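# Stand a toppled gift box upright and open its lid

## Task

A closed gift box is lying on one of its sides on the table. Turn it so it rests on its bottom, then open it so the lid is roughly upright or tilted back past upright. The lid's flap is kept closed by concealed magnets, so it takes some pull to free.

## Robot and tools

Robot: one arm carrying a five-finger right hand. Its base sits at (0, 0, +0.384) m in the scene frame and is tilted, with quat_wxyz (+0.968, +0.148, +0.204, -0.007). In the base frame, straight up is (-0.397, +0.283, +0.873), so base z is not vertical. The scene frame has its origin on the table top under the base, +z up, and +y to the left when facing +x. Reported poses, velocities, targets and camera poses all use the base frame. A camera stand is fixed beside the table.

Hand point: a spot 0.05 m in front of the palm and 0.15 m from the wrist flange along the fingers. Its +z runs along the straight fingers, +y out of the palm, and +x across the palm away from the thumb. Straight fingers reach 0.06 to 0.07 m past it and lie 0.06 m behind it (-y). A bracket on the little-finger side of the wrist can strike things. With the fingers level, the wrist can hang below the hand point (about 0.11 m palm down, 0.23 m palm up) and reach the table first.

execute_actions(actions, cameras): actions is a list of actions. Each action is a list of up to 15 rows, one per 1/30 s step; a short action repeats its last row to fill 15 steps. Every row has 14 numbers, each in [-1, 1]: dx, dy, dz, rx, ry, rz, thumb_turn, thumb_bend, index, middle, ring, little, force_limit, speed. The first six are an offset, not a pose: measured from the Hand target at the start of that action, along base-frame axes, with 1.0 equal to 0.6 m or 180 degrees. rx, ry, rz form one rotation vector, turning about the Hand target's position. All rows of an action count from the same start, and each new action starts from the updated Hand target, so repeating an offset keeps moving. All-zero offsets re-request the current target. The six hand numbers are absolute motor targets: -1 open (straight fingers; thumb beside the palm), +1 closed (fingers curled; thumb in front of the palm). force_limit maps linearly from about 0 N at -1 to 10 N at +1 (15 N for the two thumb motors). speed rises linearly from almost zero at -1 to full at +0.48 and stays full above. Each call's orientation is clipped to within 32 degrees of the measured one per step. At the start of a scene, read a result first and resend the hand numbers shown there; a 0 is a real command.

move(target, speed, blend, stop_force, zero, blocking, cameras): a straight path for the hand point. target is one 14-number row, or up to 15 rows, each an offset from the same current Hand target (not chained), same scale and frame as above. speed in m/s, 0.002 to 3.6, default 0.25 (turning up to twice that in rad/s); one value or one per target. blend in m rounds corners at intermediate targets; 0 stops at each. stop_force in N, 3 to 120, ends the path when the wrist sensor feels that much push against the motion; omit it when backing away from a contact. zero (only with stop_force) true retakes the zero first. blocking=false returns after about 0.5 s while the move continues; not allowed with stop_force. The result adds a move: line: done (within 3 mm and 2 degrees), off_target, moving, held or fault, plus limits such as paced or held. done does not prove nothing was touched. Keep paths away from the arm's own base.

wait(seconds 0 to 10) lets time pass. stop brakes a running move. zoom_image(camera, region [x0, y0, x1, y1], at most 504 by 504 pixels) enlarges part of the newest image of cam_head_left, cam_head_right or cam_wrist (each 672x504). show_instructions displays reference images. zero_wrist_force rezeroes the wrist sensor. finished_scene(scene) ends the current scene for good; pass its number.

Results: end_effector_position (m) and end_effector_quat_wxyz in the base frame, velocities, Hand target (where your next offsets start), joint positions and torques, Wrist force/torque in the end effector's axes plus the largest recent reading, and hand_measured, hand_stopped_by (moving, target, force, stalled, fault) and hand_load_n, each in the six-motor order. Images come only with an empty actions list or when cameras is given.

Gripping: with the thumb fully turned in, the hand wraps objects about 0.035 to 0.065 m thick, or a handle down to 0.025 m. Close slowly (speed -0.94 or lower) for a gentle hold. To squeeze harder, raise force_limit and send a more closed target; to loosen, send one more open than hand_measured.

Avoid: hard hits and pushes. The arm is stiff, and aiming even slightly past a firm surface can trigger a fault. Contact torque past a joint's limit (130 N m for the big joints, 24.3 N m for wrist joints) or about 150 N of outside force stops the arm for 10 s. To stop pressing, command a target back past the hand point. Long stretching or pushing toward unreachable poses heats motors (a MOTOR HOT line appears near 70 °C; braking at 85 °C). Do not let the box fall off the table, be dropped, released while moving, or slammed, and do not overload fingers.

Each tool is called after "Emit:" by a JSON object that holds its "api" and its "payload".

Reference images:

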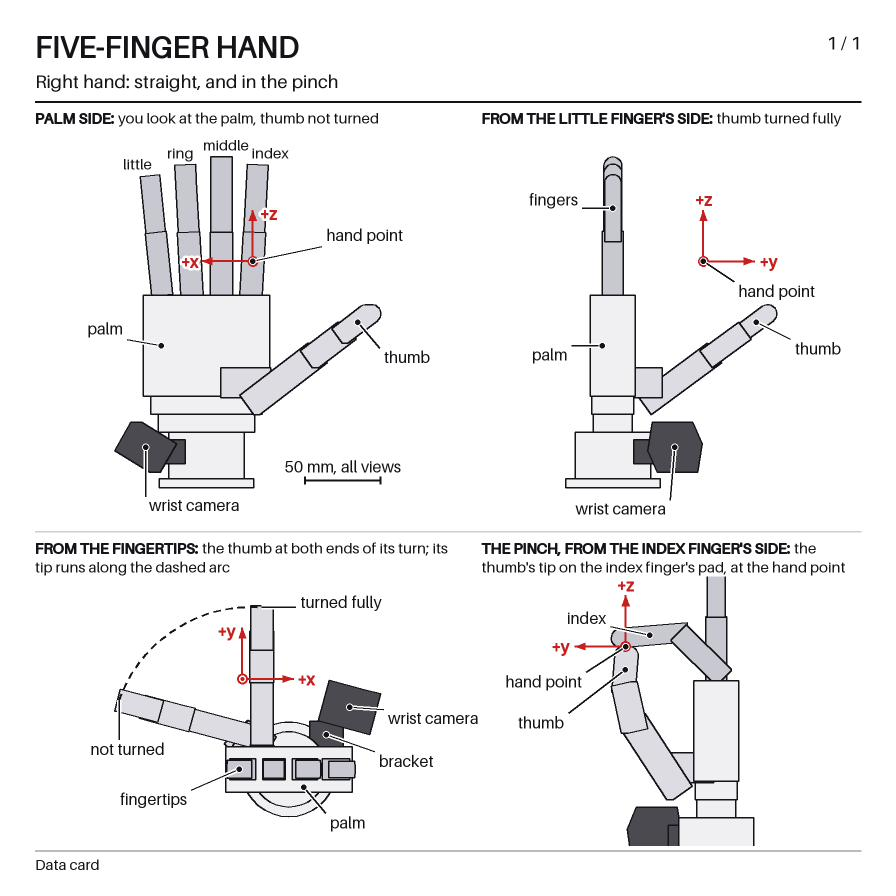

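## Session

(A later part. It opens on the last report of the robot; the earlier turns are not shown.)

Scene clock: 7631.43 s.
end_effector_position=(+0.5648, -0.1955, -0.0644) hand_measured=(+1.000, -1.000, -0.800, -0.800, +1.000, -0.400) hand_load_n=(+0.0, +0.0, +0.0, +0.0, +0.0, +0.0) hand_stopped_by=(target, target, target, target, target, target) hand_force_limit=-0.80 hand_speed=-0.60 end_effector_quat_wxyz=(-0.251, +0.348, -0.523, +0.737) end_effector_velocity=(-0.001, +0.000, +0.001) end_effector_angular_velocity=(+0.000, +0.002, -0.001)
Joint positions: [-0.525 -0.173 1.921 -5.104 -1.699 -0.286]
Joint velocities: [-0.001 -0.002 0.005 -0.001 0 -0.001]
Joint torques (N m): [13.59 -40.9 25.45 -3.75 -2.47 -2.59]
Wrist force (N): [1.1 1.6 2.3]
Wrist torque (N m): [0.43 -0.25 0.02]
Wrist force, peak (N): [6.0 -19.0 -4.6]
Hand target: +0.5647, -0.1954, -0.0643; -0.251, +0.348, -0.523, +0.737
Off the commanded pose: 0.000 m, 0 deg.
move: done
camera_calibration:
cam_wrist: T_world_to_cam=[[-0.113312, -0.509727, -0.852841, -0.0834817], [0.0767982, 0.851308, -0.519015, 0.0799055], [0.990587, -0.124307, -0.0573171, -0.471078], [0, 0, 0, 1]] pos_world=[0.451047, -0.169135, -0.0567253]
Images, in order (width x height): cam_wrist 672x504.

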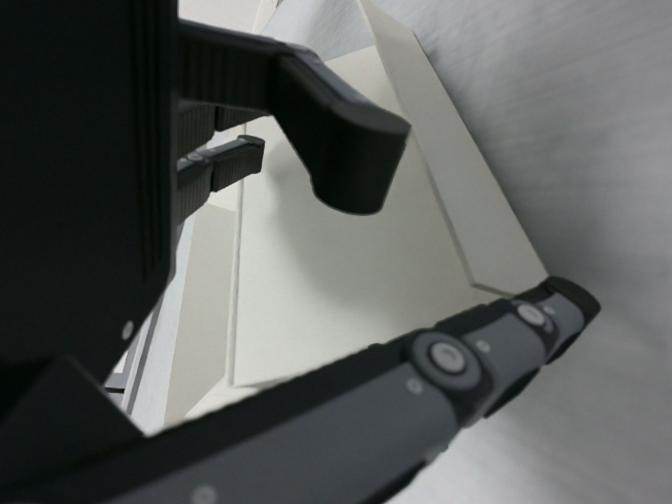

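Emit:
{"api": "move", "payload": {"target": [0,0,0,0,0,0,1.0,-1.0,-1.0,-1.0,1.0,-0.4,-0.8,-0.6], "speed": 0.03}}

Emit:
{"api": "move", "payload": {"target": [0.00463,-0.00331,-0.01019,0,0,0,1.0,-1.0,-1.0,-1.0,1.0,-0.4,-0.8,-0.6], "speed": 0.01, "stop_force": 5, "cameras": ["all"]}}

Emit:
{"api": "zoom_image", "payload": {"camera": "cam_wrist", "region": [170, 20, 640, 420]}}

Emit:
{"api": "zoom_image", "payload": {"camera": "cam_head_left", "region": [340, 280, 500, 400]}}

Scene clock: 7670.60 s.
end_effector_position=(+0.5647, -0.1954, -0.0643) hand_measured=(+1.000, -1.000, -1.000, -1.000, +1.000, -0.400) hand_load_n=(+0.0, +0.0, +0.0, +0.0, +0.5, +0.0) hand_stopped_by=(target, target, target, target, target, target) hand_force_limit=-0.80 hand_speed=-0.60 end_effector_quat_wxyz=(-0.251, +0.348, -0.523, +0.737)
Joint positions: [-0.525 -0.174 1.921 -5.104 -1.699 -0.286]
Joint torques (N m): [14.35 -41.62 23.5 -3.39 -2.1 -2.5]
Wrist force (N): [1.0 1.8 2.3]
Wrist torque (N m): [0.46 -0.24 0.03]
Wrist force, peak (N): [1.2 2.2 2.3]
Hand target: +0.5647, -0.1954, -0.0643; -0.251, +0.348, -0.523, +0.737
Off the commanded pose: 0.000 m, 0 deg.
move: done

Scene clock: 7672.27 s.
end_effector_position=(+0.5675, -0.1974, -0.0704) hand_measured=(+1.000, -1.000, -1.000, -1.000, +1.000, -0.400) hand_load_n=(+0.0, +0.0, +0.0, +0.0, +0.0, +0.0) hand_stopped_by=(target, target, target, target, target, target) hand_force_limit=-0.80 hand_speed=-0.60 end_effector_quat_wxyz=(-0.251, +0.348, -0.523, +0.737)
Joint positions: [-0.526 -0.16 1.901 -5.098 -1.698 -0.286]
Joint torques (N m): [1.31 -17.14 -1.39 -0.16 2.36 2.08]
Wrist force (N): [1.2 1.6 2.5]
Wrist torque (N m): [0.42 -0.27 0.03]
Wrist force, peak (N): [1.0 2.0 2.5]
Hand target: +0.5675, -0.1974, -0.0704; -0.251, +0.348, -0.523, +0.737
Off the commanded pose: 0.000 m, 0 deg.
move: done
camera_calibration:
cam_wrist: T_world_to_cam=[[-0.113312, -0.509727, -0.852841, -0.0893123], [0.0767982, 0.851308, -0.519015, 0.0782867], [0.990587, -0.124307, -0.0573171, -0.474345], [0, 0, 0, 1]] pos_world=[0.453747, -0.171135, -0.0627253]

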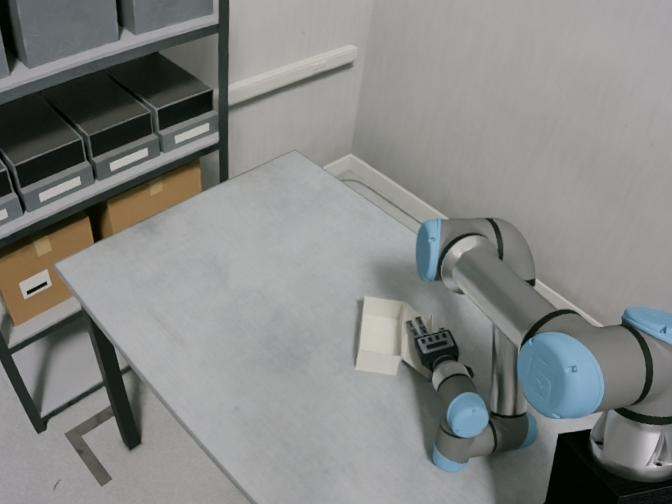

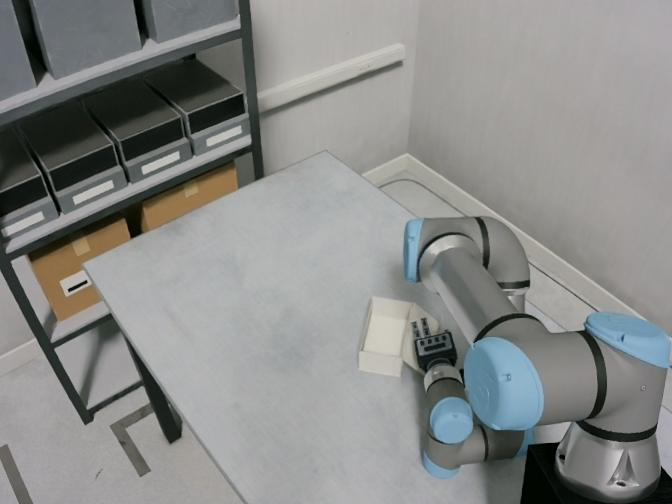

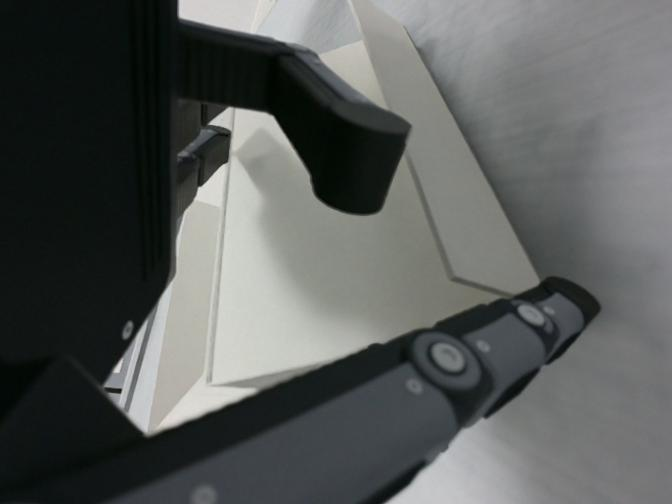

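Scaled by 1.072 from the camera's 672x504 image, which has a finer 960x720 frame.

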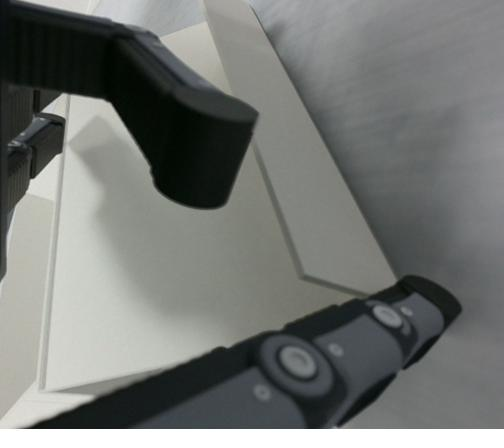

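Scaled by 3.150 from the camera's 672x504 image, which has a finer 960x720 frame.

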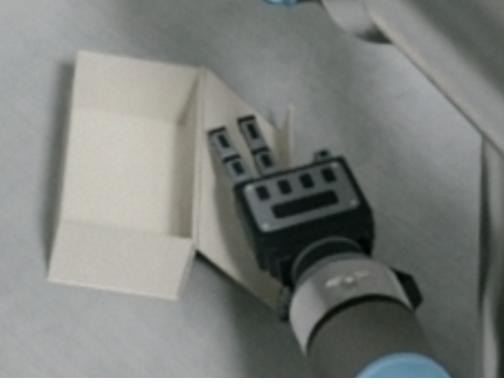

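Emit:
{"api": "move", "payload": {"target": [-0.00506,0.00726,-0.00466,0,0,0,1.0,-1.0,-1.0,-1.0,1.0,-0.4,-0.8,-0.6], "speed": 0.01, "cameras": ["cam_wrist"]}}

Emit:
{"api": "zoom_image", "payload": {"camera": "cam_wrist", "region": [170, 20, 640, 420]}}

Scene clock: 7684.73 s.
end_effector_position=(+0.5645, -0.1932, -0.0731) hand_measured=(+1.000, -1.000, -1.000, -1.000, +1.000, -0.400) hand_load_n=(+0.0, +0.0, +0.0, +0.0, +0.0, +0.5) hand_stopped_by=(target, target, target, target, target, target) hand_force_limit=-0.80 hand_speed=-0.60 end_effector_quat_wxyz=(-0.251, +0.348, -0.523, +0.737)
Joint positions: [-0.519 -0.152 1.904 -5.109 -1.705 -0.288]
Joint torques (N m): [13.99 -16.43 23.8 -3.95 -2.22 -2.52]
Wrist force (N): [0.8 1.7 2.2]
Wrist torque (N m): [0.46 -0.20 0.06]
Wrist force, peak (N): [1.1 2.0 2.4]
Hand target: +0.5644, -0.1930, -0.0732; -0.251, +0.348, -0.523, +0.737
Off the commanded pose: 0.000 m, 0 deg.
move: done
camera_calibration:
cam_wrist: T_world_to_cam=[[-0.113308, -0.509684, -0.852868, -0.0897988], [0.0768044, 0.851334, -0.518971, 0.073537], [0.990587, -0.124307, -0.0573166, -0.471105], [0, 0, 0, 1]] pos_world=[0.450847, -0.166935, -0.0654251]
Images, in order (width x height): cam_wrist 672x504.

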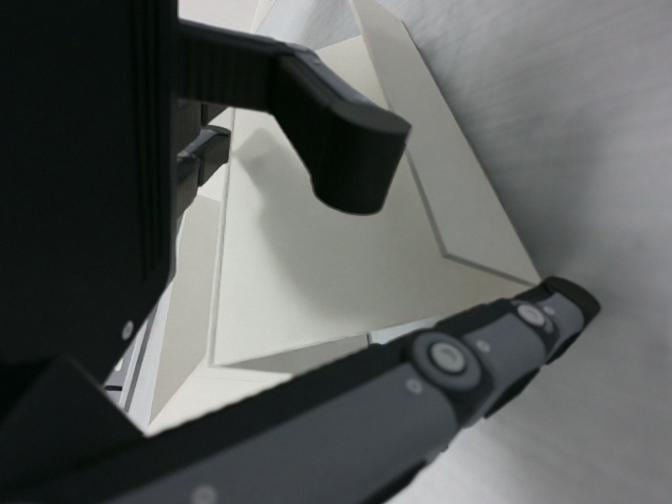

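Scaled by 1.072 from the camera's 672x504 image, which has a finer 960x720 frame.

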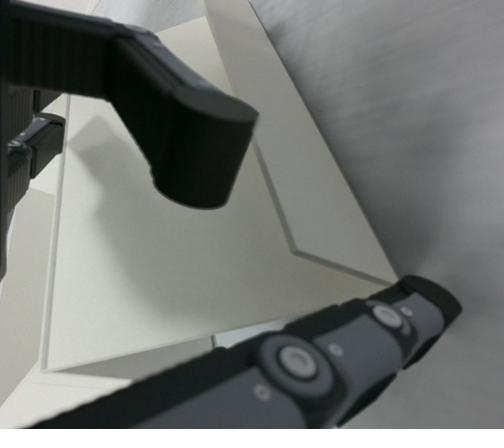

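Emit:
{"api": "move", "payload": {"target": [-0.00422,0.00605,-0.00388,0,0,0,1.0,-1.0,-1.0,-1.0,1.0,-0.4,-0.8,-0.6], "speed": 0.01, "cameras": ["cam_wrist"]}}

Emit:
{"api": "zoom_image", "payload": {"camera": "cam_wrist", "region": [170, 20, 640, 420]}}

Scene clock: 7691.17 s.
end_effector_position=(+0.5620, -0.1895, -0.0754) hand_measured=(+1.000, -1.000, -1.000, -1.000, +1.000, -0.400) hand_load_n=(+0.0, +0.0, +0.0, +0.0, +0.0, +0.0) hand_stopped_by=(target, target, target, target, target, target) hand_force_limit=-0.80 hand_speed=-0.60 end_effector_quat_wxyz=(-0.251, +0.348, -0.523, +0.737)
Joint positions: [-0.513 -0.145 1.907 -5.119 -1.71 -0.289]
Joint torques (N m): [14.77 -15.29 23.44 -4.04 -2.34 -2.59]
Wrist force (N): [0.8 1.8 2.2]
Wrist torque (N m): [0.47 -0.21 0.06]
Wrist force, peak (N): [1.1 2.2 2.3]
Hand target: +0.5619, -0.1894, -0.0755; -0.251, +0.348, -0.523, +0.737
Off the commanded pose: 0.000 m, 0 deg.
move: done
camera_calibration:
cam_wrist: T_world_to_cam=[[-0.113308, -0.509684, -0.852868, -0.0902431], [0.0768044, 0.851334, -0.518971, 0.0693335], [0.990587, -0.124307, -0.0573166, -0.468306], [0, 0, 0, 1]] pos_world=[0.448347, -0.163235, -0.0678251]
Images, in order (width x height): cam_wrist 672x504.

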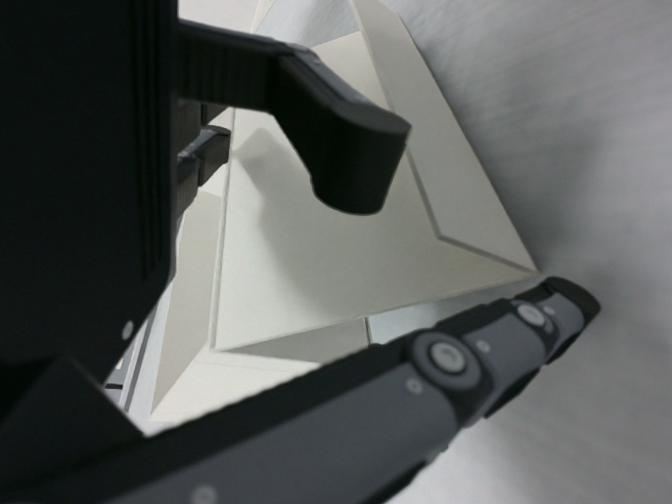

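Scaled by 1.072 from the camera's 672x504 image, which has a finer 960x720 frame.

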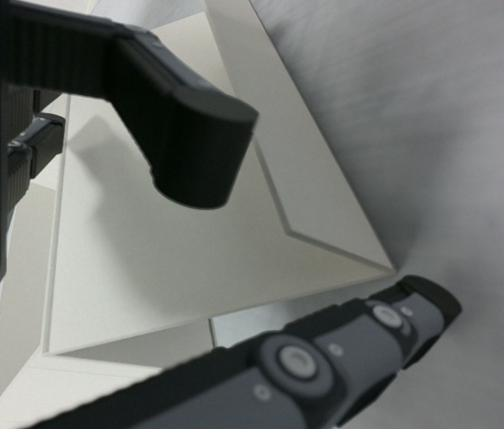

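Emit:
{"api": "move", "payload": {"target": [-0.00422,0.00605,-0.00388,0,0,0,1.0,-1.0,-1.0,-1.0,1.0,-0.4,-0.8,-0.6], "speed": 0.01, "cameras": ["cam_wrist"]}}

Emit:
{"api": "zoom_image", "payload": {"camera": "cam_wrist", "region": [170, 20, 640, 420]}}

Scene clock: 7696.73 s.
end_effector_position=(+0.5595, -0.1859, -0.0778) hand_measured=(+1.000, -1.000, -1.000, -1.000, +1.000, -0.400) hand_load_n=(+0.0, +0.0, -0.5, +0.0, +0.0, +0.0) hand_stopped_by=(target, target, target, target, target, target) hand_force_limit=-0.80 hand_speed=-0.60 end_effector_quat_wxyz=(-0.251, +0.348, -0.523, +0.737)
Joint positions: [-0.507 -0.137 1.909 -5.129 -1.716 -0.29]
Joint torques (N m): [14.04 -16.13 23.76 -3.81 -2.32 -2.63]
Wrist force (N): [1.0 1.7 2.4]
Wrist torque (N m): [0.44 -0.23 0.06]
Wrist force, peak (N): [1.0 2.3 2.4]
Hand target: +0.5594, -0.1858, -0.0779; -0.251, +0.348, -0.523, +0.737
Off the commanded pose: 0.000 m, 0 deg.
move: done
camera_calibration:
cam_wrist: T_world_to_cam=[[-0.113308, -0.509684, -0.852868, -0.0906645], [0.0768044, 0.851334, -0.518971, 0.0652748], [0.990587, -0.124307, -0.0573166, -0.465415], [0, 0, 0, 1]] pos_world=[0.445747, -0.159635, -0.0701251]
Images, in order (width x height): cam_wrist 672x504.

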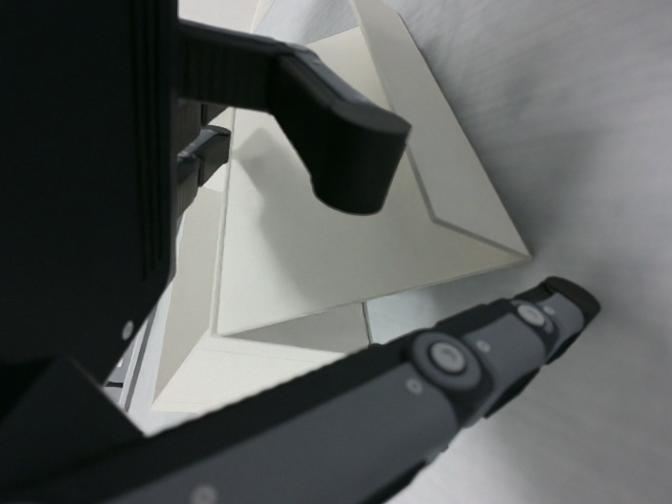

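Scaled by 1.072 from the camera's 672x504 image, which has a finer 960x720 frame.

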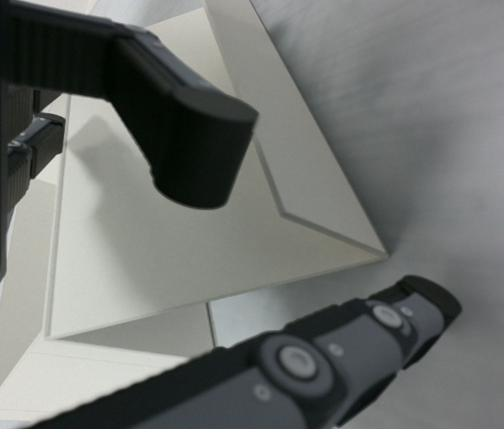

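Emit:
{"api": "move", "payload": {"target": [[-0.0253,0.0363,-0.0233,0,0,0,1.0,-1.0,-1.0,-1.0,1.0,-0.4,-0.8,-0.6],[-0.0915,0.0836,0.1222,0,0,0,1.0,-1.0,-1.0,-1.0,1.0,-0.4,-0.8,-0.6]], "speed": 0.04, "cameras": ["all"]}}

Emit:
{"api": "zoom_image", "payload": {"camera": "cam_head_left", "region": [320, 260, 520, 420]}}

Emit:
{"api": "zoom_image", "payload": {"camera": "cam_head_right", "region": [320, 260, 520, 420]}}

Scene clock: 7715.97 s.
end_effector_position=(+0.5046, -0.1357, -0.0047) hand_measured=(+1.000, -1.000, -1.000, -1.000, +1.000, -0.400) hand_load_n=(+0.0, +0.0, -0.5, +0.0, +0.0, +0.0) hand_stopped_by=(target, target, target, target, target, target) hand_force_limit=-0.80 hand_speed=-0.60 end_effector_quat_wxyz=(-0.251, +0.348, -0.523, +0.737) end_effector_velocity=(-0.001, +0.001, +0.001) end_effector_angular_velocity=(+0.001, +0.001, +0.000)
Joint positions: [-0.439 -0.281 2.184 -5.263 -1.782 -0.305]
Joint velocities: [0.001 -0.003 0.005 -0.001 -0.001 0]
Joint torques (N m): [15.34 -41.33 28.33 -3.75 -2.37 -2.68]
Wrist force (N): [0.7 1.6 2.3]
Wrist torque (N m): [0.42 -0.20 0.03]
Wrist force, peak (N): [1.2 2.1 2.9]
Hand target: +0.5045, -0.1356, -0.0045; -0.251, +0.348, -0.523, +0.737
Off the commanded pose: 0.000 m, 0 deg.
move: done
camera_calibration:
cam_wrist: T_world_to_cam=[[-0.113312, -0.509727, -0.852841, -0.00890674], [0.0767982, 0.851308, -0.519015, 0.0646057], [0.990587, -0.124307, -0.0573171, -0.400589], [0, 0, 0, 1]] pos_world=[0.390847, -0.109335, 0.00297466]

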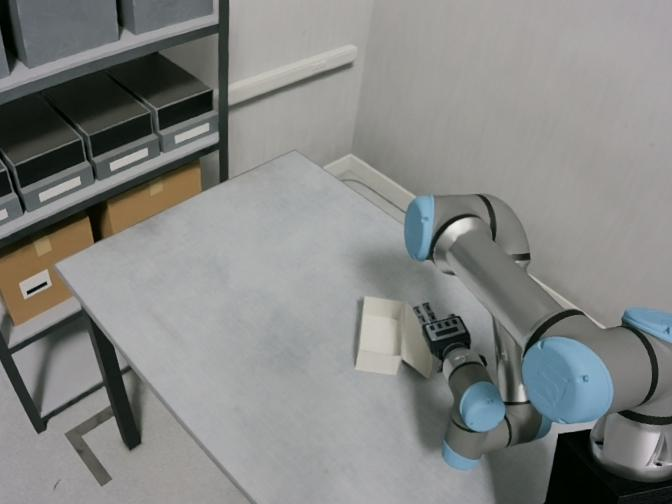

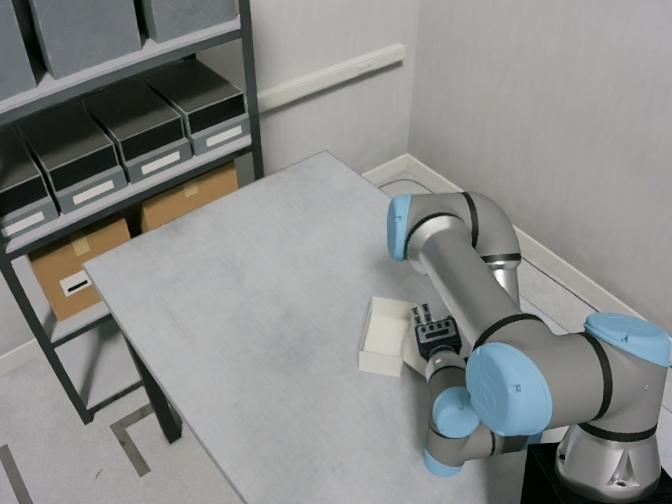

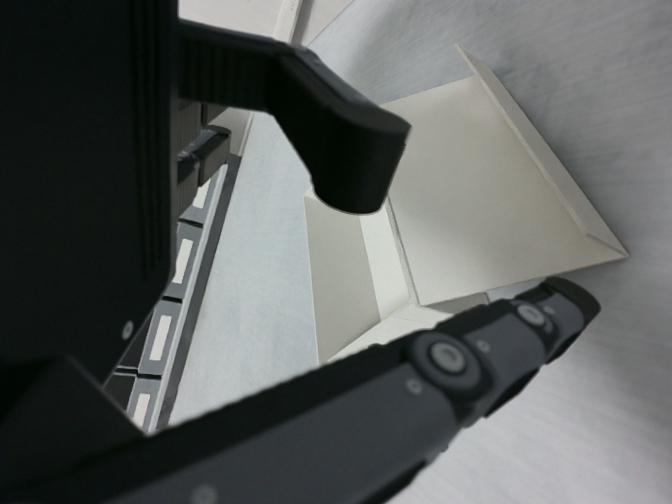

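Scaled by 2.520 from the camera's 672x504 image, which has a finer 960x720 frame.

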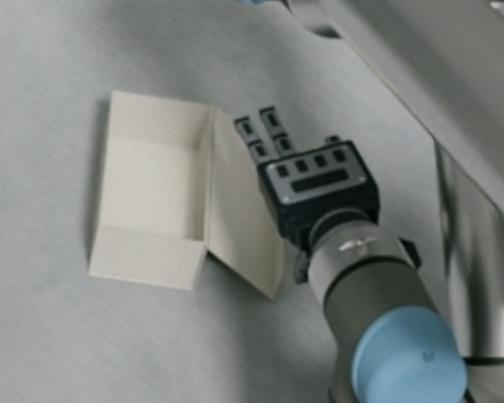

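Scaled by 2.520 from the camera's 672x504 image, which has a finer 960x720 frame.

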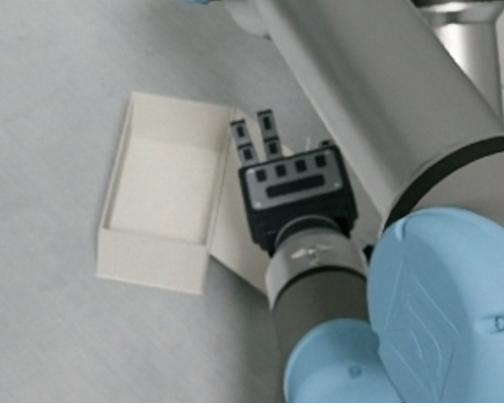

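Emit:
{"api": "finished_scene", "payload": {"scene": 2}}

The scene is finished: the task was done.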